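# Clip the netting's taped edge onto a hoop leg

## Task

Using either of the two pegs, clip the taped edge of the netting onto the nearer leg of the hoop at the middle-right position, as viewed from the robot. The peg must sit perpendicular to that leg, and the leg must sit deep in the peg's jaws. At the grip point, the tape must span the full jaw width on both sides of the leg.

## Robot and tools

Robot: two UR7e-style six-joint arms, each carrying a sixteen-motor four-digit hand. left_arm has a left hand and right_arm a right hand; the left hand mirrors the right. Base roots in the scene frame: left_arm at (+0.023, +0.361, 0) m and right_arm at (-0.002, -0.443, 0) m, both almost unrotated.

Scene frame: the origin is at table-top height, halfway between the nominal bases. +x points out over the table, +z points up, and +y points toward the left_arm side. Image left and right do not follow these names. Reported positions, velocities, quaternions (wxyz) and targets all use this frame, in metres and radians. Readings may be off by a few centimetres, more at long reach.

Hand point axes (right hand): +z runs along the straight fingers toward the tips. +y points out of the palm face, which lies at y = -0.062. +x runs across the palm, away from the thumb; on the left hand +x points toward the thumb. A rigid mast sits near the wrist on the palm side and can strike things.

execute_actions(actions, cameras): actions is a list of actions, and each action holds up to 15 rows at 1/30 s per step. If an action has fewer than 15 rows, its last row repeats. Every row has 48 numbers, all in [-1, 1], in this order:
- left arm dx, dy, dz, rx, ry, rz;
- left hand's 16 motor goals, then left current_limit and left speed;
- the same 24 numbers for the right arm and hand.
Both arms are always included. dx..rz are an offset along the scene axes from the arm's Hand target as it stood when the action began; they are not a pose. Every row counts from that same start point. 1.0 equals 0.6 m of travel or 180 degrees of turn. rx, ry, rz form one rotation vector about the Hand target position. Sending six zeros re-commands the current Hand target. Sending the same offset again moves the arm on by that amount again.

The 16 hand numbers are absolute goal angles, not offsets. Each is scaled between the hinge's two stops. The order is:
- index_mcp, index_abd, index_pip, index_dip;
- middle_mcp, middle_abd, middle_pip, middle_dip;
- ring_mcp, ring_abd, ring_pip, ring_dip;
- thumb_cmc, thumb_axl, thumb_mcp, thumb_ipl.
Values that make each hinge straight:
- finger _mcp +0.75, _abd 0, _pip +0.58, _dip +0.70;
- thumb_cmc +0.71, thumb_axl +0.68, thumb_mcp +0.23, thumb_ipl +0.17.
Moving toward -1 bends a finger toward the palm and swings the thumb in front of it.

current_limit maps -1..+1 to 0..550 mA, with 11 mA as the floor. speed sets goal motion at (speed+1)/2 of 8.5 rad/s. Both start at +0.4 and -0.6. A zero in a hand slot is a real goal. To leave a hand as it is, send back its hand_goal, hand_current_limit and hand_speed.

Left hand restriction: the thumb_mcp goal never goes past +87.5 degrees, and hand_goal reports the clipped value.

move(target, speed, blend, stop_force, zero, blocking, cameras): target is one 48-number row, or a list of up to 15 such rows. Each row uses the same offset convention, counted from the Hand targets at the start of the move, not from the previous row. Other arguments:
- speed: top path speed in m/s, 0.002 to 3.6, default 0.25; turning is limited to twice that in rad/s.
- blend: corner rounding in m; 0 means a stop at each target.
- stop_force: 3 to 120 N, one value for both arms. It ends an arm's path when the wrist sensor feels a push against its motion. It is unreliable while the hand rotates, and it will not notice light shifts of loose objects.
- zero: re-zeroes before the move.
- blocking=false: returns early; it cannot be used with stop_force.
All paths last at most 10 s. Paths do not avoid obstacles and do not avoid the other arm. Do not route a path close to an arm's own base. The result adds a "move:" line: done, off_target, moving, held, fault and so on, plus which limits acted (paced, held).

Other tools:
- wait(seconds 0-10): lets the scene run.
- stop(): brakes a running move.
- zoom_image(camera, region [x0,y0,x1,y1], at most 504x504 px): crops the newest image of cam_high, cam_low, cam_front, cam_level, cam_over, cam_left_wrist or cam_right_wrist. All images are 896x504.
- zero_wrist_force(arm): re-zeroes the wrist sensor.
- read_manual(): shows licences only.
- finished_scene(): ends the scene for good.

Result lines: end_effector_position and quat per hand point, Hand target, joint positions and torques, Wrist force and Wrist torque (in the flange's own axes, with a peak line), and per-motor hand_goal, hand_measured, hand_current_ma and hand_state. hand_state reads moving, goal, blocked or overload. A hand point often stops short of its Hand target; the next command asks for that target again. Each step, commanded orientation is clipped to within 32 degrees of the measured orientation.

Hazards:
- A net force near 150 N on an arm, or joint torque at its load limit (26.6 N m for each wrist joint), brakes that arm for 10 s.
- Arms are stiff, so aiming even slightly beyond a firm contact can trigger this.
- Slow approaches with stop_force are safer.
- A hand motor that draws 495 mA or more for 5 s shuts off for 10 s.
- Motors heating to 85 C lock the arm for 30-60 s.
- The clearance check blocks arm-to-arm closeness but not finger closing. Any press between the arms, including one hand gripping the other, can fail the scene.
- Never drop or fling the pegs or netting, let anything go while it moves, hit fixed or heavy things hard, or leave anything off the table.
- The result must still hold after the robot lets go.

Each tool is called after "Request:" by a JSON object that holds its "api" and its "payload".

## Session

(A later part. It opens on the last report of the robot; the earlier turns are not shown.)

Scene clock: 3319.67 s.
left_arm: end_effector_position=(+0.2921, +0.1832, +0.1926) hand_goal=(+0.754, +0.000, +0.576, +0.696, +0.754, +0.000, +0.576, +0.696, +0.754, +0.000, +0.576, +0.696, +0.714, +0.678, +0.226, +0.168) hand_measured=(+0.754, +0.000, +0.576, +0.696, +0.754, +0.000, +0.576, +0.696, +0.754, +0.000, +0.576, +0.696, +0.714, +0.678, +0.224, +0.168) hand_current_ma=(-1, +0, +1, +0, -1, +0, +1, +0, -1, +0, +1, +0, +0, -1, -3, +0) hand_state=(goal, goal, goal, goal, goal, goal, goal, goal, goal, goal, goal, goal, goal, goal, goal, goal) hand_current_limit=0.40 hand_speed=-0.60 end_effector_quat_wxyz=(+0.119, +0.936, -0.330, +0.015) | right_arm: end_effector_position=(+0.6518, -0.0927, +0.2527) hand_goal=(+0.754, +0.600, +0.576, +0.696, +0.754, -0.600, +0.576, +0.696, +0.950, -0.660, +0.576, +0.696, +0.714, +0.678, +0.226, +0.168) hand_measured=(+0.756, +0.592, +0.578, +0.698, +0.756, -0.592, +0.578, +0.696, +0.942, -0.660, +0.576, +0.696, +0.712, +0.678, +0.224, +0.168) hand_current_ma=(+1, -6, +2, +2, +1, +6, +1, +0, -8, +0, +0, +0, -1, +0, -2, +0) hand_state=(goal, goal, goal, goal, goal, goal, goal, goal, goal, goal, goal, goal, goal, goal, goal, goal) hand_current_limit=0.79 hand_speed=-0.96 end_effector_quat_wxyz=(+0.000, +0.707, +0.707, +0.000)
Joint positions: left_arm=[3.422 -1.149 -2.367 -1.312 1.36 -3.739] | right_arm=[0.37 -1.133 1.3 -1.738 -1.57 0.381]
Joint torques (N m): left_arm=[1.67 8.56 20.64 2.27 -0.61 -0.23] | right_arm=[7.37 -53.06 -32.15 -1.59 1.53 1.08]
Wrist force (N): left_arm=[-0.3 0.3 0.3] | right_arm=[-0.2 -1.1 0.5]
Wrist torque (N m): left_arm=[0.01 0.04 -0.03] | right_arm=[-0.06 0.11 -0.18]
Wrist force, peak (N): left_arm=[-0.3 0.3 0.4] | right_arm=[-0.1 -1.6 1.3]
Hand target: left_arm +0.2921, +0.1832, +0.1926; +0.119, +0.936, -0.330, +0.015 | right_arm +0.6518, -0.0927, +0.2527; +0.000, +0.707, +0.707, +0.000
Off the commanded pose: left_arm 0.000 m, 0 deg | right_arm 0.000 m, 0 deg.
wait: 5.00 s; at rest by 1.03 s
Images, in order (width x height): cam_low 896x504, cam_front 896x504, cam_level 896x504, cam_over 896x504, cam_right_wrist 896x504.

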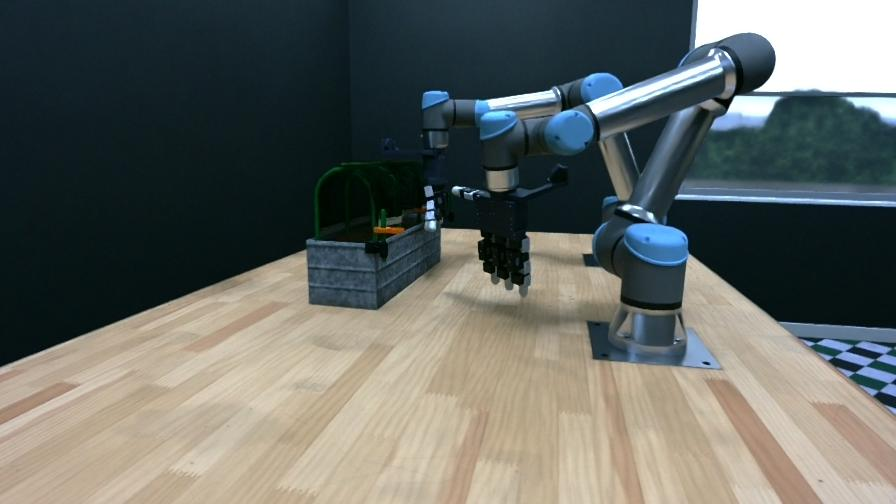

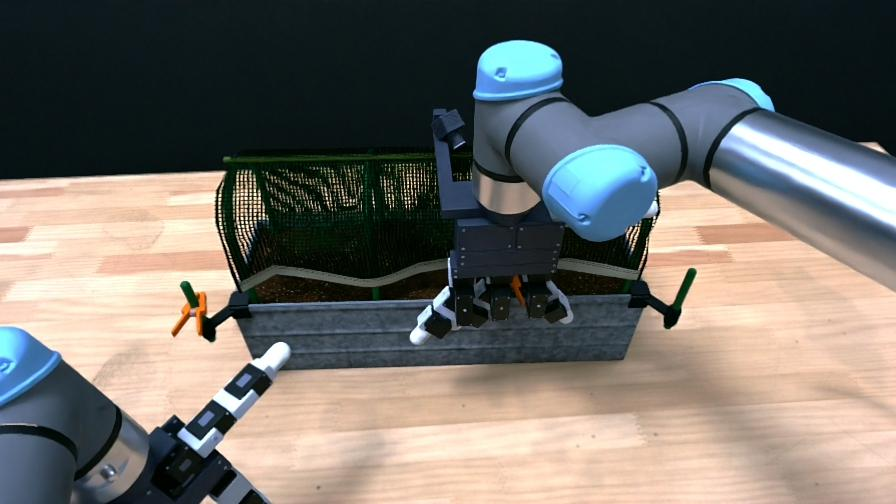

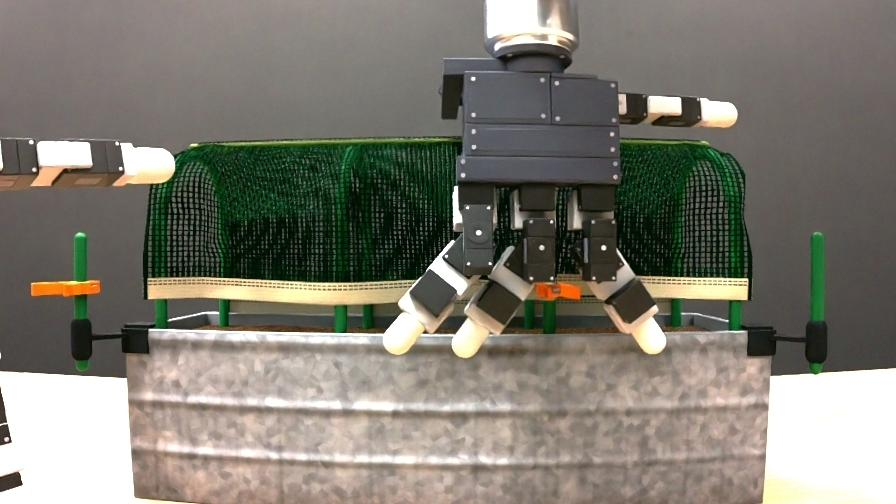

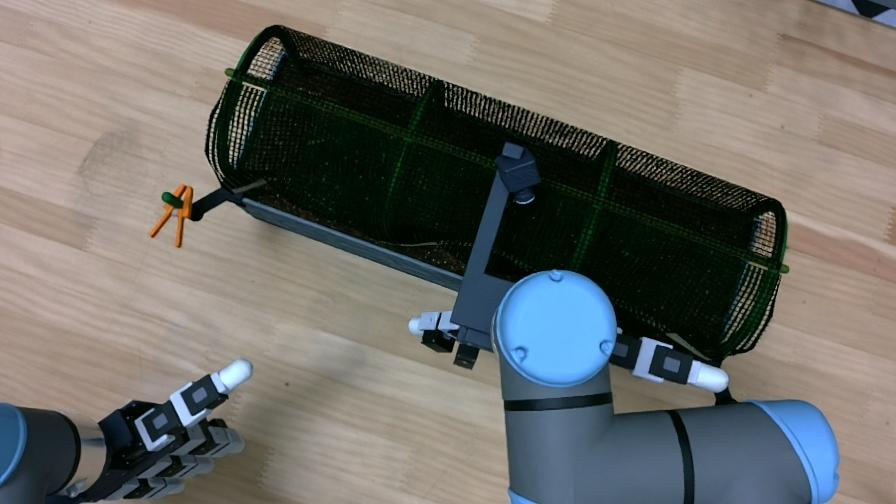

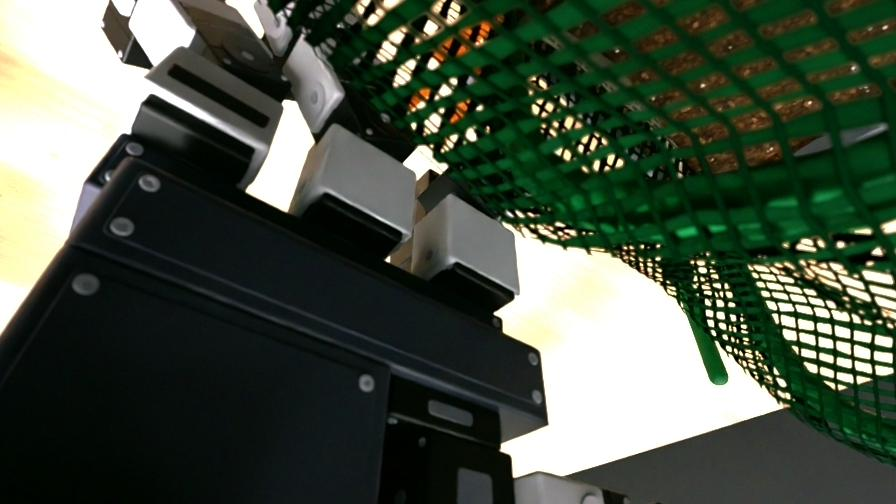

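Request:
{"api": "move", "payload": {"target": [[0,0,0,0,0,0,0.754,0,0.576,0.696,0.754,0,0.576,0.696,0.754,0,0.576,0.696,0.714,0.678,0.226,0.168,0.4,-0.6,-0.1,0,0,0,0,0,0.754,0.6,0.576,0.696,0.754,-0.6,0.576,0.696,0.95,-0.66,0.576,0.696,0.714,0.678,0.226,0.168,0.785,-0.96],[0,0,0,0,0,0,0.754,0,0.576,0.696,0.754,0,0.576,0.696,0.754,0,0.576,0.696,0.714,0.678,0.226,0.168,0.4,-0.6,-0.25,-0.4,0.1,0,0,0,0.754,0.6,0.576,0.696,0.754,-0.6,0.576,0.696,0.95,-0.66,0.576,0.696,0.714,0.678,0.226,0.168,0.785,-0.96]], "speed": [0.06,0.2], "cameras": ["all"]}}

Request:
{"api": "zoom_image", "payload": {"camera": "cam_level", "region": [510, 255, 590, 315]}}

Request:
{"api": "zoom_image", "payload": {"camera": "cam_over", "region": [510, 260, 610, 350]}}

Request:
{"api": "zoom_image", "payload": {"camera": "cam_low", "region": [400, 195, 440, 230]}}

Request:
{"api": "zoom_image", "payload": {"camera": "cam_front", "region": [460, 240, 560, 310]}}

Request:
{"api": "zoom_image", "payload": {"camera": "cam_left_wrist", "region": [0, 380, 300, 504]}}

Scene clock: 3361.67 s.
left_arm: end_effector_position=(+0.2921, +0.1832, +0.1926) hand_goal=(+0.754, +0.000, +0.576, +0.696, +0.754, +0.000, +0.576, +0.696, +0.754, +0.000, +0.576, +0.696, +0.714, +0.678, +0.226, +0.168) hand_measured=(+0.754, +0.000, +0.576, +0.696, +0.754, +0.000, +0.576, +0.696, +0.754, +0.000, +0.576, +0.696, +0.714, +0.678, +0.224, +0.168) hand_current_ma=(-1, +0, +1, +0, -1, +0, +1, +0, -1, +0, +1, +0, +0, -1, -3, +0) hand_state=(goal, goal, goal, goal, goal, goal, goal, goal, goal, goal, goal, goal, goal, goal, goal, goal) hand_current_limit=0.40 hand_speed=-0.60 end_effector_quat_wxyz=(+0.119, +0.936, -0.330, +0.015) | right_arm: end_effector_position=(+0.5018, -0.3326, +0.3126) hand_goal=(+0.754, +0.600, +0.576, +0.696, +0.754, -0.600, +0.576, +0.696, +0.950, -0.660, +0.576, +0.696, +0.714, +0.678, +0.226, +0.168) hand_measured=(+0.754, +0.594, +0.578, +0.698, +0.754, -0.592, +0.578, +0.696, +0.942, -0.660, +0.576, +0.696, +0.712, +0.678, +0.224, +0.168) hand_current_ma=(+0, -5, +1, +2, +0, +5, +1, +0, -8, +0, +0, +0, -1, +0, -2, +0) hand_state=(goal, goal, goal, goal, goal, goal, goal, goal, goal, goal, goal, goal, goal, goal, goal, goal) hand_current_limit=0.79 hand_speed=-0.96 end_effector_quat_wxyz=(+0.000, +0.707, +0.707, +0.000)
Joint positions: left_arm=[3.422 -1.149 -2.367 -1.312 1.36 -3.739] | right_arm=[-0.014 -1.74 1.84 -1.671 -1.57 -0.003]
Joint torques (N m): left_arm=[1.14 8.89 20.31 2.31 -0.61 -0.3] | right_arm=[-10.71 -24.95 -35.53 -3.23 1.31 -1.29]
Wrist force (N): left_arm=[0.0 0.2 0.3] | right_arm=[0.1 -1.7 1.2]
Wrist torque (N m): left_arm=[0.00 0.00 0.00] | right_arm=[-0.24 0.05 -0.20]
Wrist force, peak (N): left_arm=[-0.2 0.5 0.3] | right_arm=[0.4 -3.0 1.0]
Hand target: left_arm +0.2921, +0.1832, +0.1926; +0.119, +0.936, -0.330, +0.015 | right_arm +0.5018, -0.3327, +0.3127; +0.000, +0.707, +0.707, +0.000
Off the commanded pose: left_arm 0.000 m, 0 deg | right_arm 0.000 m, 0 deg.
move: done

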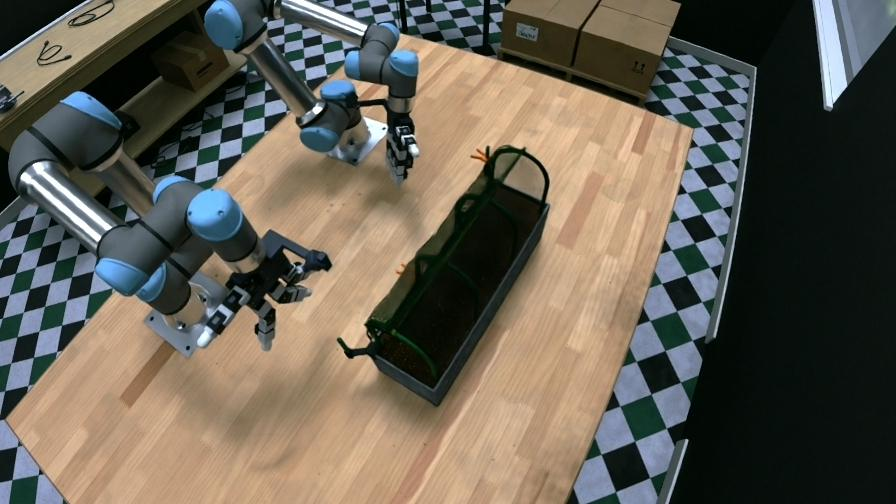

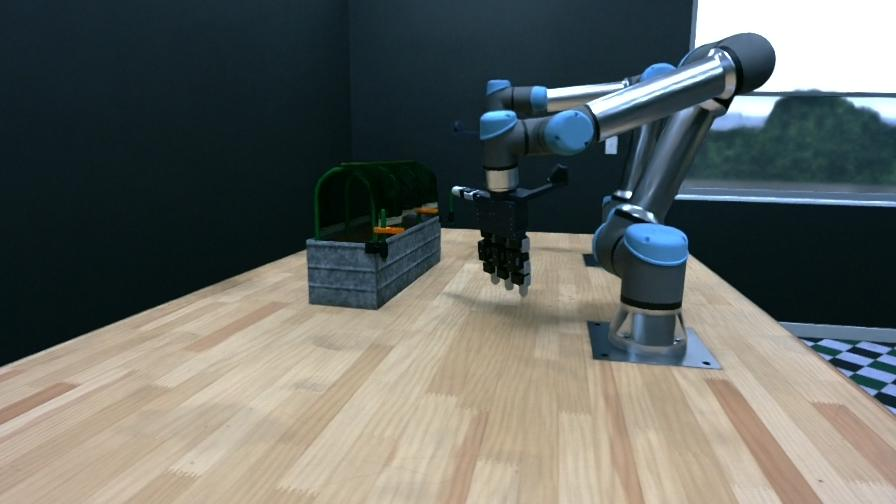

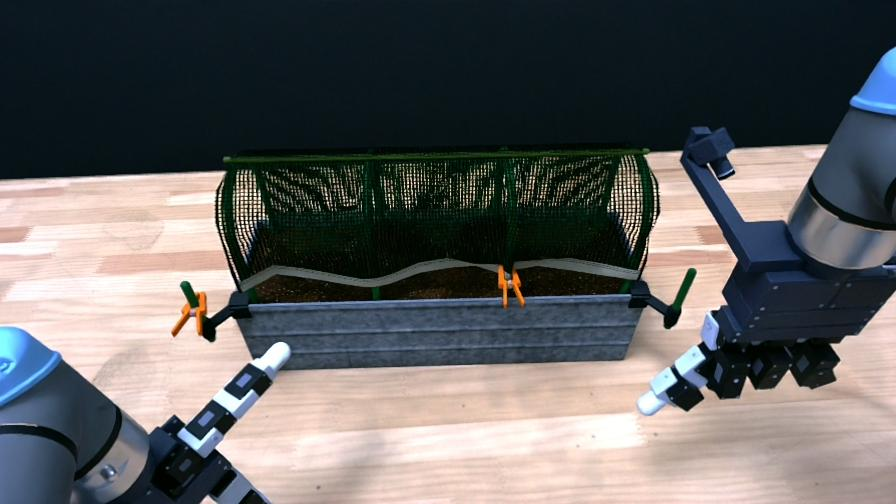

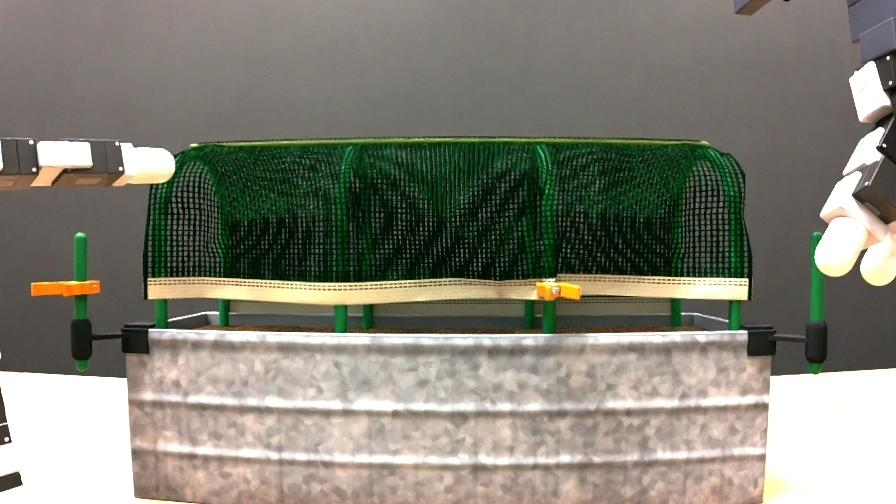

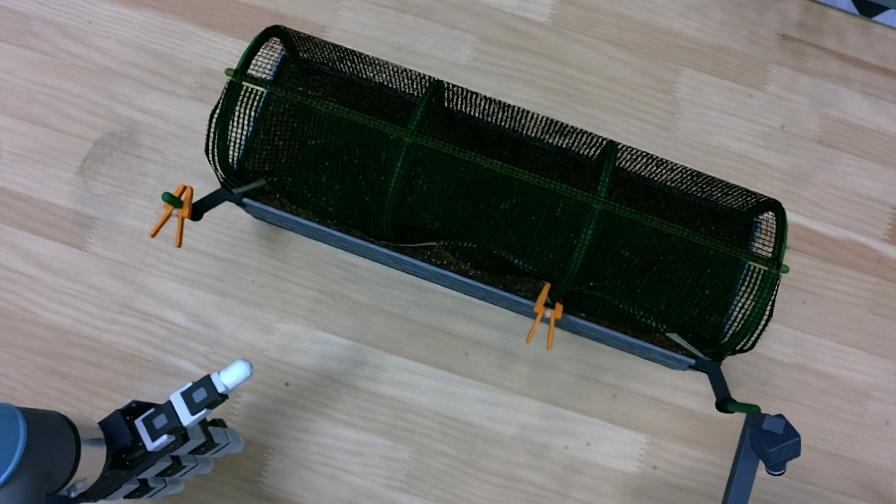

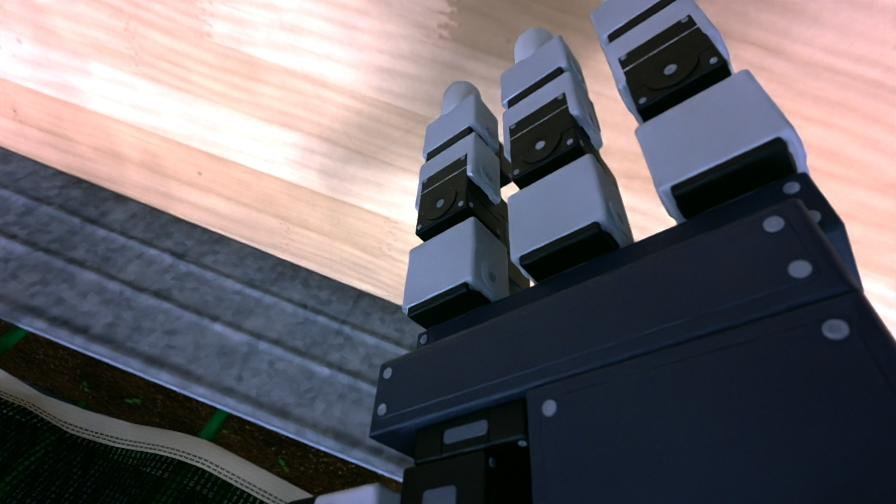

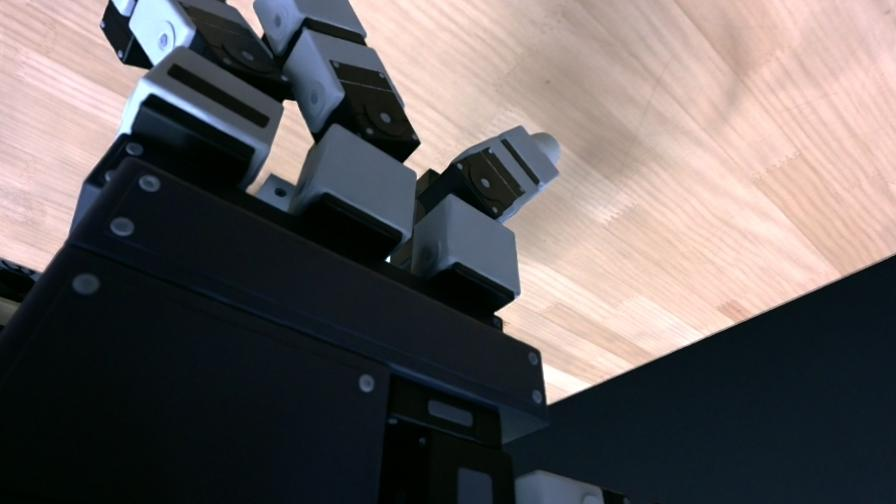

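Scaled by 6.300.

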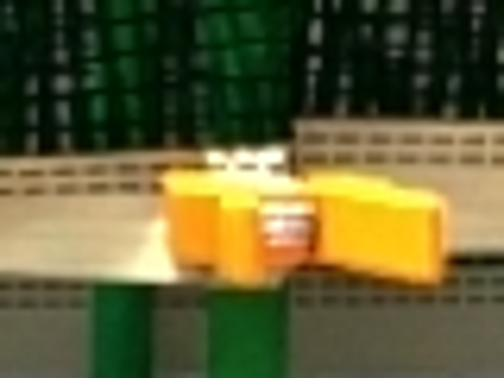

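Scaled by 5.040.

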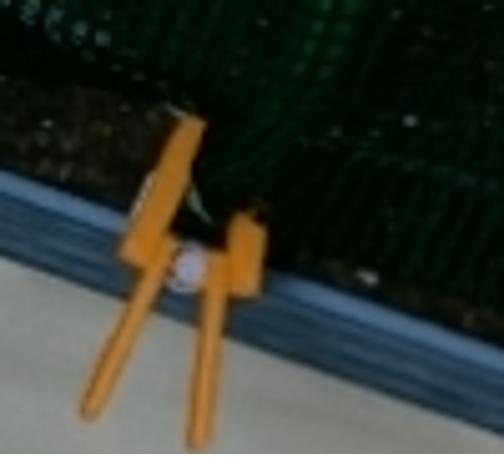

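Scaled by 12.600.

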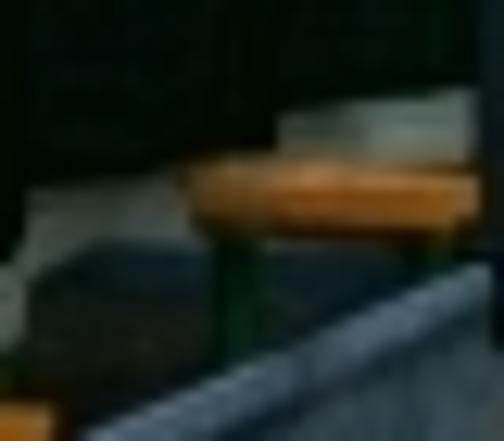

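Scaled by 5.040.

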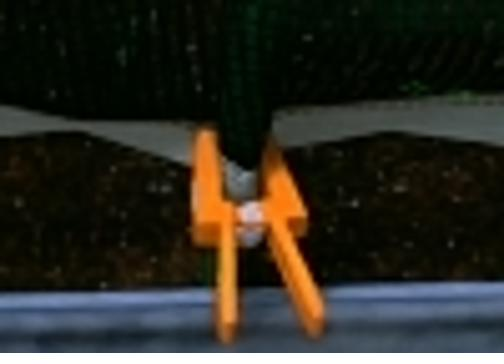

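Scaled by 1.680.

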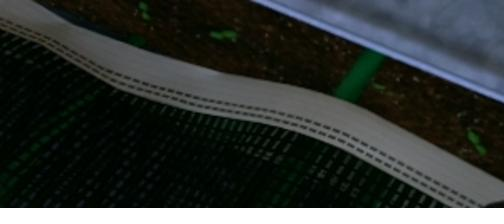

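Request:
{"api": "zoom_image", "payload": {"camera": "cam_level", "region": [530, 265, 585, 310]}}

Request:
{"api": "zoom_image", "payload": {"camera": "cam_level", "region": [560, 260, 660, 320]}}

Request:
{"api": "zoom_image", "payload": {"camera": "cam_level", "region": [440, 255, 560, 325]}}

Request:
{"api": "zoom_image", "payload": {"camera": "cam_front", "region": [490, 255, 530, 295]}}

Request:
{"api": "zoom_image", "payload": {"camera": "cam_low", "region": [405, 198, 441, 222]}}

Request:
{"api": "zoom_image", "payload": {"camera": "cam_high", "region": [370, 240, 430, 290]}}

Scaled by 9.164.

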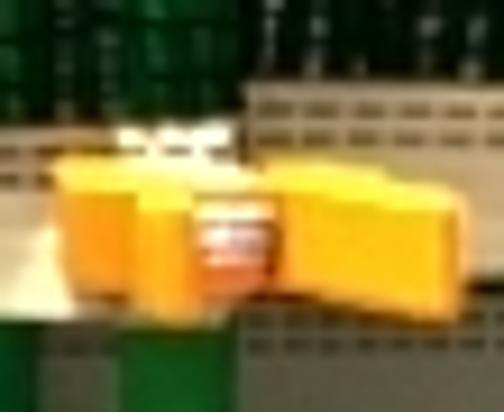

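Scaled by 5.040.

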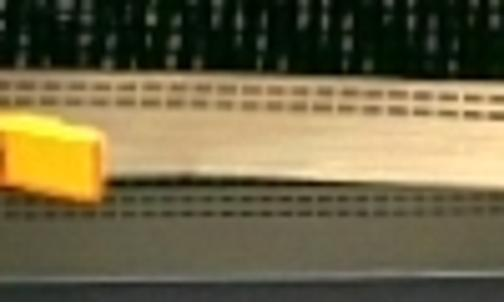

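Scaled by 4.200.

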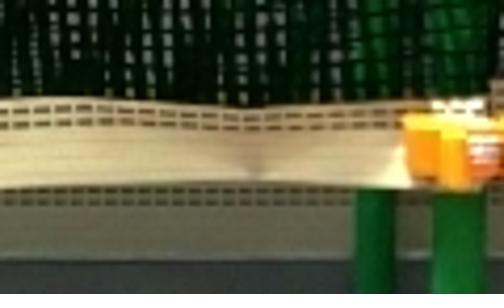

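Scaled by 12.600.

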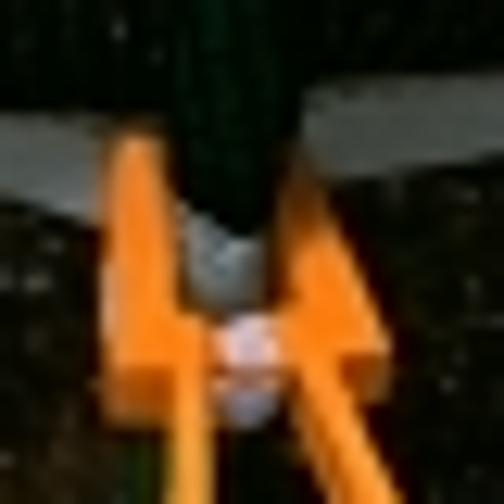

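Scaled by 14.000.

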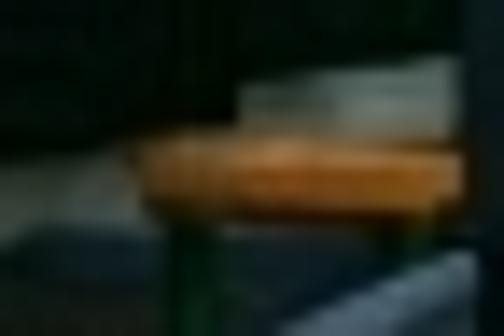

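Scaled by 8.400.

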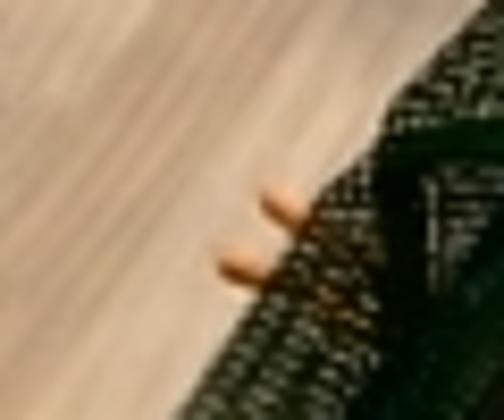

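Request:
{"api": "move", "payload": {"target": [0.2215,-0.4653,-0.116,0.0407,-0.1999,0.1234,0.754,0,0.576,0.696,0.754,0,0.576,0.696,0.754,0,0.576,0.696,0.714,0.678,0.226,0.168,0.4,-0.6,-0.15,-0.1,0,0,0,0,0.754,0.6,0.576,0.696,0.754,-0.6,0.576,0.696,0.95,-0.66,0.576,0.696,0.714,0.678,0.226,0.168,0.4,-0.6], "speed": 0.2, "cameras": ["cam_left_wrist", "cam_level", "cam_front"]}}

Scene clock: 3636.20 s.
left_arm: end_effector_position=(+0.4249, -0.0959, +0.1230) hand_goal=(+0.754, +0.000, +0.576, +0.696, +0.754, +0.000, +0.576, +0.696, +0.754, +0.000, +0.576, +0.696, +0.714, +0.678, +0.226, +0.168) hand_measured=(+0.752, +0.000, +0.576, +0.696, +0.752, +0.000, +0.576, +0.696, +0.770, +0.010, +0.588, +0.704, +0.714, +0.678, +0.224, +0.168) hand_current_ma=(-1, +0, +1, +0, -2, +0, +1, +0, +32, +12, +21, +10, +0, -1, -3, +0) hand_state=(goal, goal, goal, goal, goal, goal, goal, goal, goal, goal, goal, goal, goal, goal, goal, goal) hand_current_limit=0.40 hand_speed=-0.60 end_effector_quat_wxyz=(-0.052, +0.937, -0.167, +0.303) | right_arm: end_effector_position=(+0.4117, -0.3927, +0.3127) hand_goal=(+0.754, +0.600, +0.576, +0.696, +0.754, -0.600, +0.576, +0.696, +0.950, -0.660, +0.576, +0.696, +0.714, +0.678, +0.226, +0.168) hand_measured=(+0.754, +0.594, +0.578, +0.698, +0.754, -0.592, +0.578, +0.696, +0.942, -0.660, +0.576, +0.696, +0.712, +0.678, +0.224, +0.168) hand_current_ma=(+0, -5, +1, +2, +0, +5, +1, +0, -8, +0, +0, +0, -1, +0, -2, +0) hand_state=(goal, goal, goal, goal, goal, goal, goal, goal, goal, goal, goal, goal, goal, goal, goal, goal) hand_current_limit=0.40 hand_speed=-0.60 end_effector_quat_wxyz=(+0.000, +0.707, +0.707, +0.000)
Joint positions: left_arm=[2.501 -1.838 -2.211 -0.136 1.922 -4.9] | right_arm=[-0.203 -2.015 2.025 -1.58 -1.57 -0.191]
Joint torques (N m): left_arm=[-7.03 20.5 21.95 3.56 1.33 -1.1] | right_arm=[10.57 1.42 -35.76 -4.21 1.85 1.45]
Wrist force (N): left_arm=[0.4 -0.1 -0.5] | right_arm=[0.1 -1.6 0.6]
Wrist torque (N m): left_arm=[0.02 0.02 0.06] | right_arm=[-0.15 0.10 -0.07]
Wrist force, peak (N): left_arm=[0.7 0.8 -5.4] | right_arm=[0.3 -2.0 1.4]
Hand target: left_arm +0.4250, -0.0960, +0.1230; -0.052, +0.937, -0.167, +0.303 | right_arm +0.4118, -0.3927, +0.3127; +0.000, +0.707, +0.707, +0.000
Off the commanded pose: left_arm 0.000 m, 0 deg | right_arm 0.000 m, 0 deg.
move: done
Images, in order (width x height): cam_front 896x504, cam_level 896x504, cam_left_wrist 896x504.

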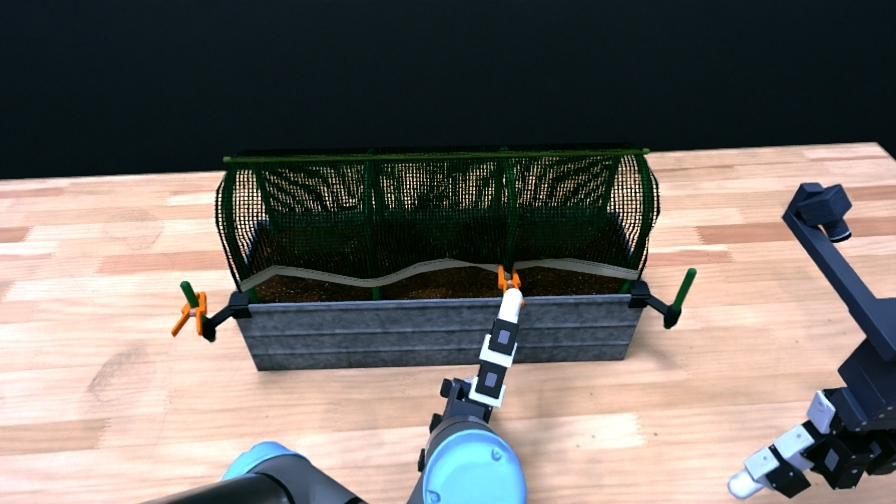

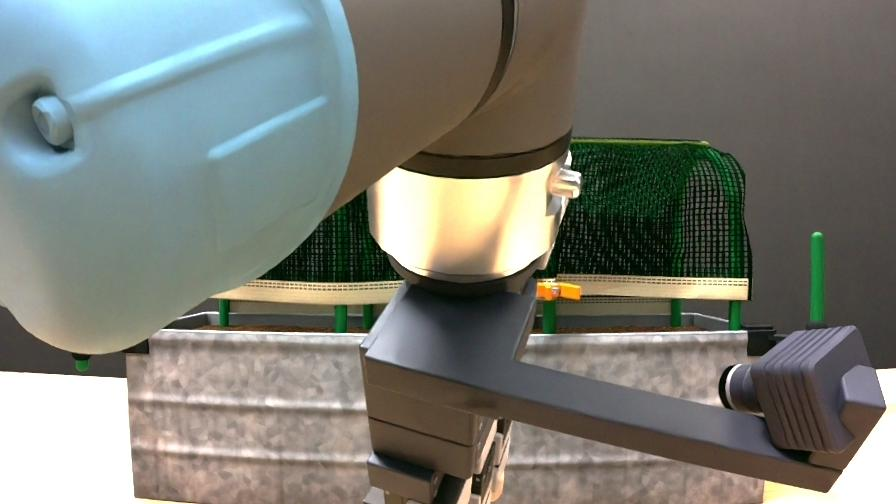

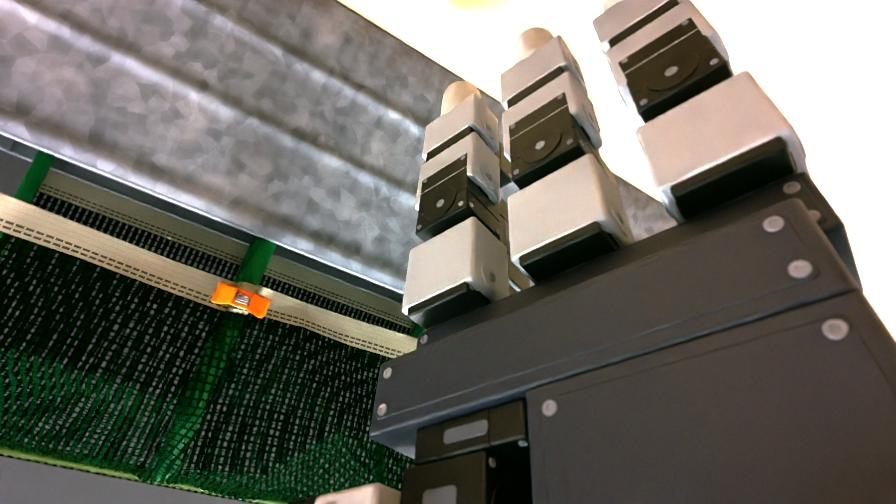

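Request:
{"api": "zoom_image", "payload": {"camera": "cam_left_wrist", "region": [180, 250, 310, 350]}}

Request:
{"api": "zoom_image", "payload": {"camera": "cam_left_wrist", "region": [200, 270, 280, 330]}}

Scaled by 3.877.

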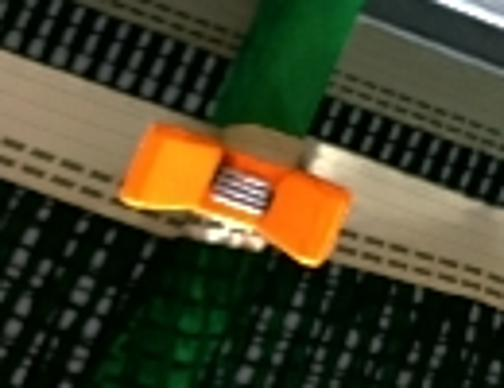

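Scaled by 6.300.

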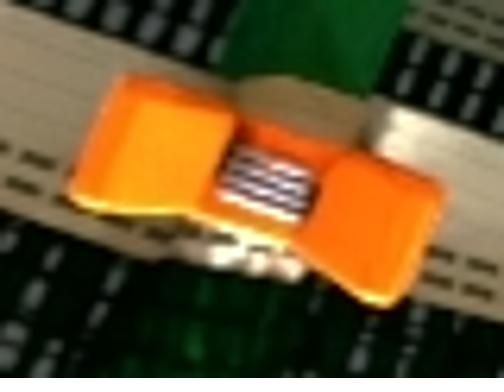

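Request:
{"api": "zoom_image", "payload": {"camera": "cam_left_wrist", "region": [236, 270, 286, 330]}}

Request:
{"api": "zoom_image", "payload": {"camera": "cam_left_wrist", "region": [190, 255, 240, 315]}}

Request:
{"api": "zoom_image", "payload": {"camera": "cam_left_wrist", "region": [270, 280, 400, 370]}}

Scaled by 8.400.

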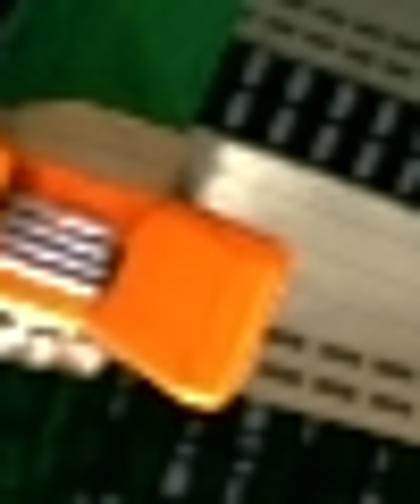

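Scaled by 8.400.

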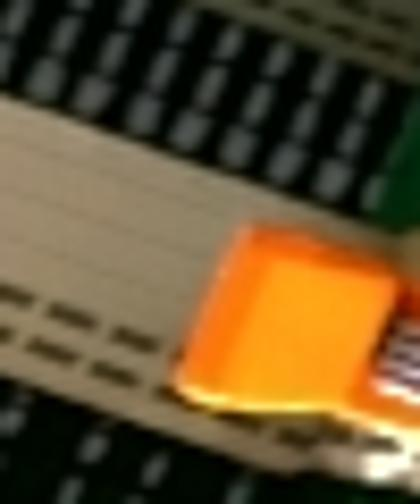

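Scaled by 3.877.

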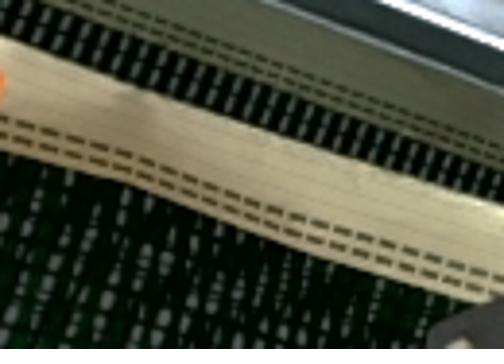

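Request:
{"api": "move", "payload": {"target": [-0.15,0.1,0.08,0,0,0,0.754,0,0.576,0.696,0.754,0,0.576,0.696,0.754,0,0.576,0.696,0.714,0.678,0.226,0.168,0.4,-0.6,0,0,0,0,0,0,0.754,0.6,0.576,0.696,0.754,-0.6,0.576,0.696,0.95,-0.66,0.576,0.696,0.714,0.678,0.226,0.168,0.4,-0.6], "speed": 0.15, "cameras": ["cam_left_wrist", "cam_level", "cam_front"]}}

Request:
{"api": "zoom_image", "payload": {"camera": "cam_left_wrist", "region": [180, 230, 340, 350]}}

Scene clock: 3729.90 s.
left_arm: end_effector_position=(+0.3350, -0.0360, +0.1710) hand_goal=(+0.754, +0.000, +0.576, +0.696, +0.754, +0.000, +0.576, +0.696, +0.754, +0.000, +0.576, +0.696, +0.714, +0.678, +0.226, +0.168) hand_measured=(+0.752, +0.000, +0.576, +0.696, +0.752, +0.000, +0.576, +0.696, +0.754, +0.000, +0.578, +0.698, +0.714, +0.678, +0.224, +0.168) hand_current_ma=(-1, +0, +1, +0, -2, +0, +1, +0, +0, +0, +2, +3, +0, -1, -3, +0) hand_state=(goal, goal, goal, goal, goal, goal, goal, goal, goal, goal, goal, goal, goal, goal, goal, goal) hand_current_limit=0.40 hand_speed=-0.60 end_effector_quat_wxyz=(-0.052, +0.937, -0.167, +0.303) | right_arm: end_effector_position=(+0.4118, -0.3927, +0.3127) hand_goal=(+0.754, +0.600, +0.576, +0.696, +0.754, -0.600, +0.576, +0.696, +0.950, -0.660, +0.576, +0.696, +0.714, +0.678, +0.226, +0.168) hand_measured=(+0.754, +0.594, +0.578, +0.698, +0.754, -0.592, +0.578, +0.696, +0.942, -0.660, +0.576, +0.696, +0.712, +0.678, +0.224, +0.168) hand_current_ma=(+0, -5, +1, +2, +0, +5, +1, +0, -8, +0, +0, +0, -1, +0, -2, +0) hand_state=(goal, goal, goal, goal, goal, goal, goal, goal, goal, goal, goal, goal, goal, goal, goal, goal) hand_current_limit=0.40 hand_speed=-0.60 end_effector_quat_wxyz=(+0.000, +0.707, +0.707, +0.000)
Joint positions: left_arm=[2.485 -1.494 -2.422 -0.273 1.93 -4.915] | right_arm=[-0.202 -2.015 2.025 -1.58 -1.57 -0.191]
Joint torques (N m): left_arm=[11.54 24.64 16.02 3.9 -0.8 2.04] | right_arm=[10.55 4.79 -36.64 -3.91 1.75 -1.25]
Motor temperatures (°C): left_arm=[25 26 33 36 37 36] | right_arm=[29 32 28 37 37 31]
Wrist force (N): left_arm=[-0.5 0.3 -0.3] | right_arm=[0.1 -1.5 0.7]
Wrist torque (N m): left_arm=[-0.09 -0.06 0.05] | right_arm=[-0.13 0.10 -0.06]
Wrist force, peak (N): left_arm=[-1.4 -0.3 -1.2] | right_arm=[-0.2 -1.9 0.8]
Hand target: left_arm +0.3350, -0.0360, +0.1710; -0.052, +0.937, -0.167, +0.303 | right_arm +0.4118, -0.3927, +0.3127; +0.000, +0.707, +0.707, +0.000
Off the commanded pose: left_arm 0.000 m, 0 deg | right_arm 0.000 m, 0 deg.
move: done
Images, in order (width x height): cam_front 896x504, cam_level 896x504, cam_left_wrist 896x504.

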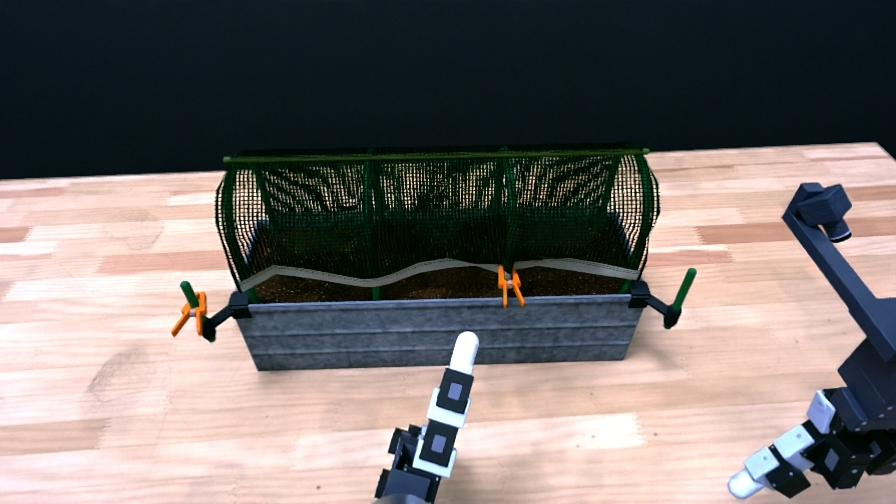

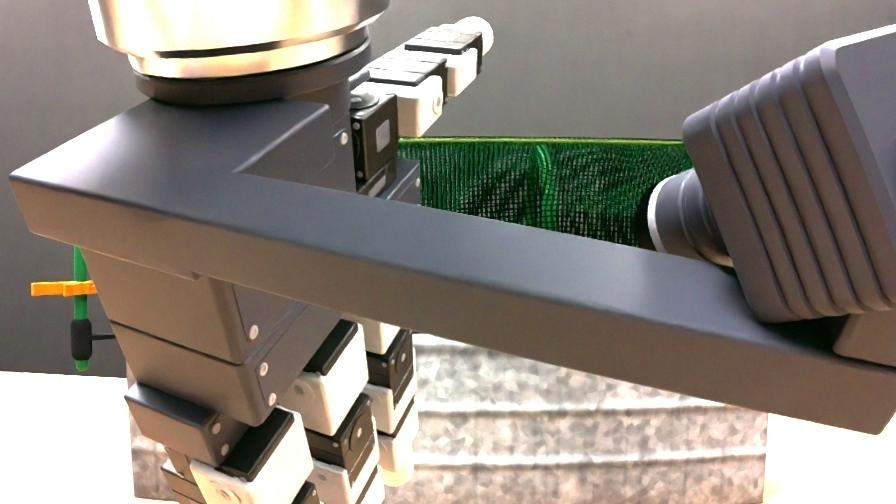

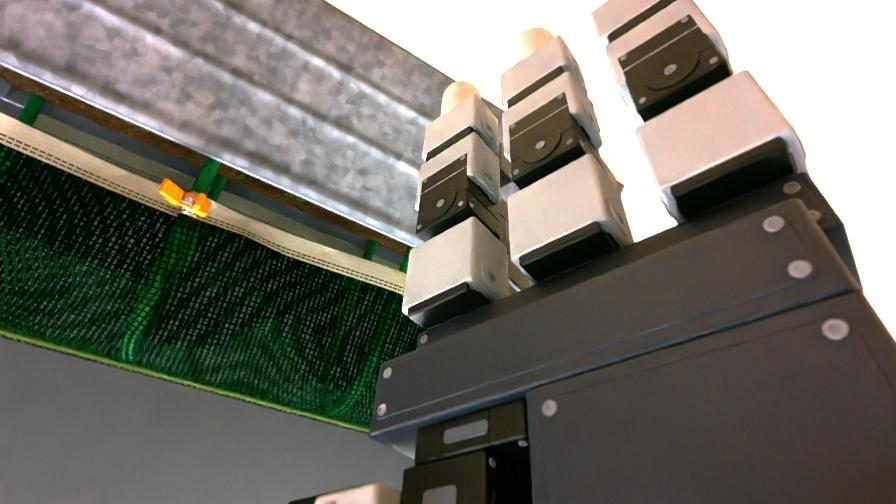

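Scaled by 3.150.

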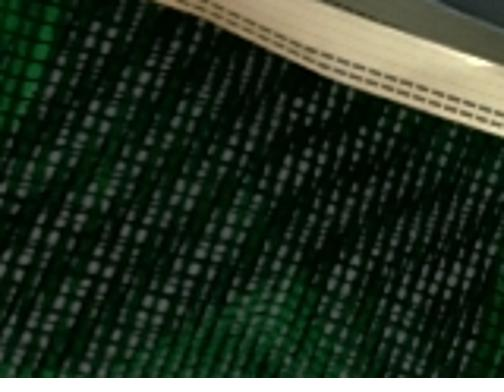

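Request:
{"api": "zoom_image", "payload": {"camera": "cam_left_wrist", "region": [150, 160, 230, 230]}}

Scaled by 6.300.

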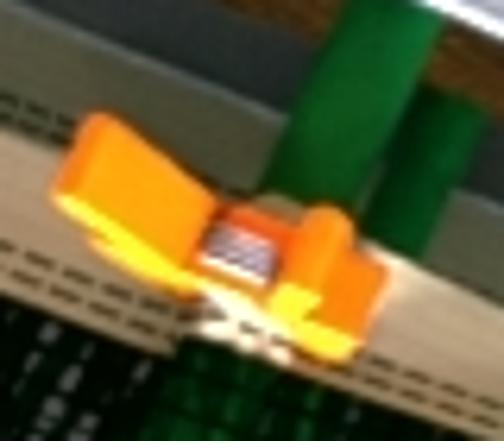

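Request:
{"api": "finished_scene", "payload": {}}

The scene is finished: the task was done.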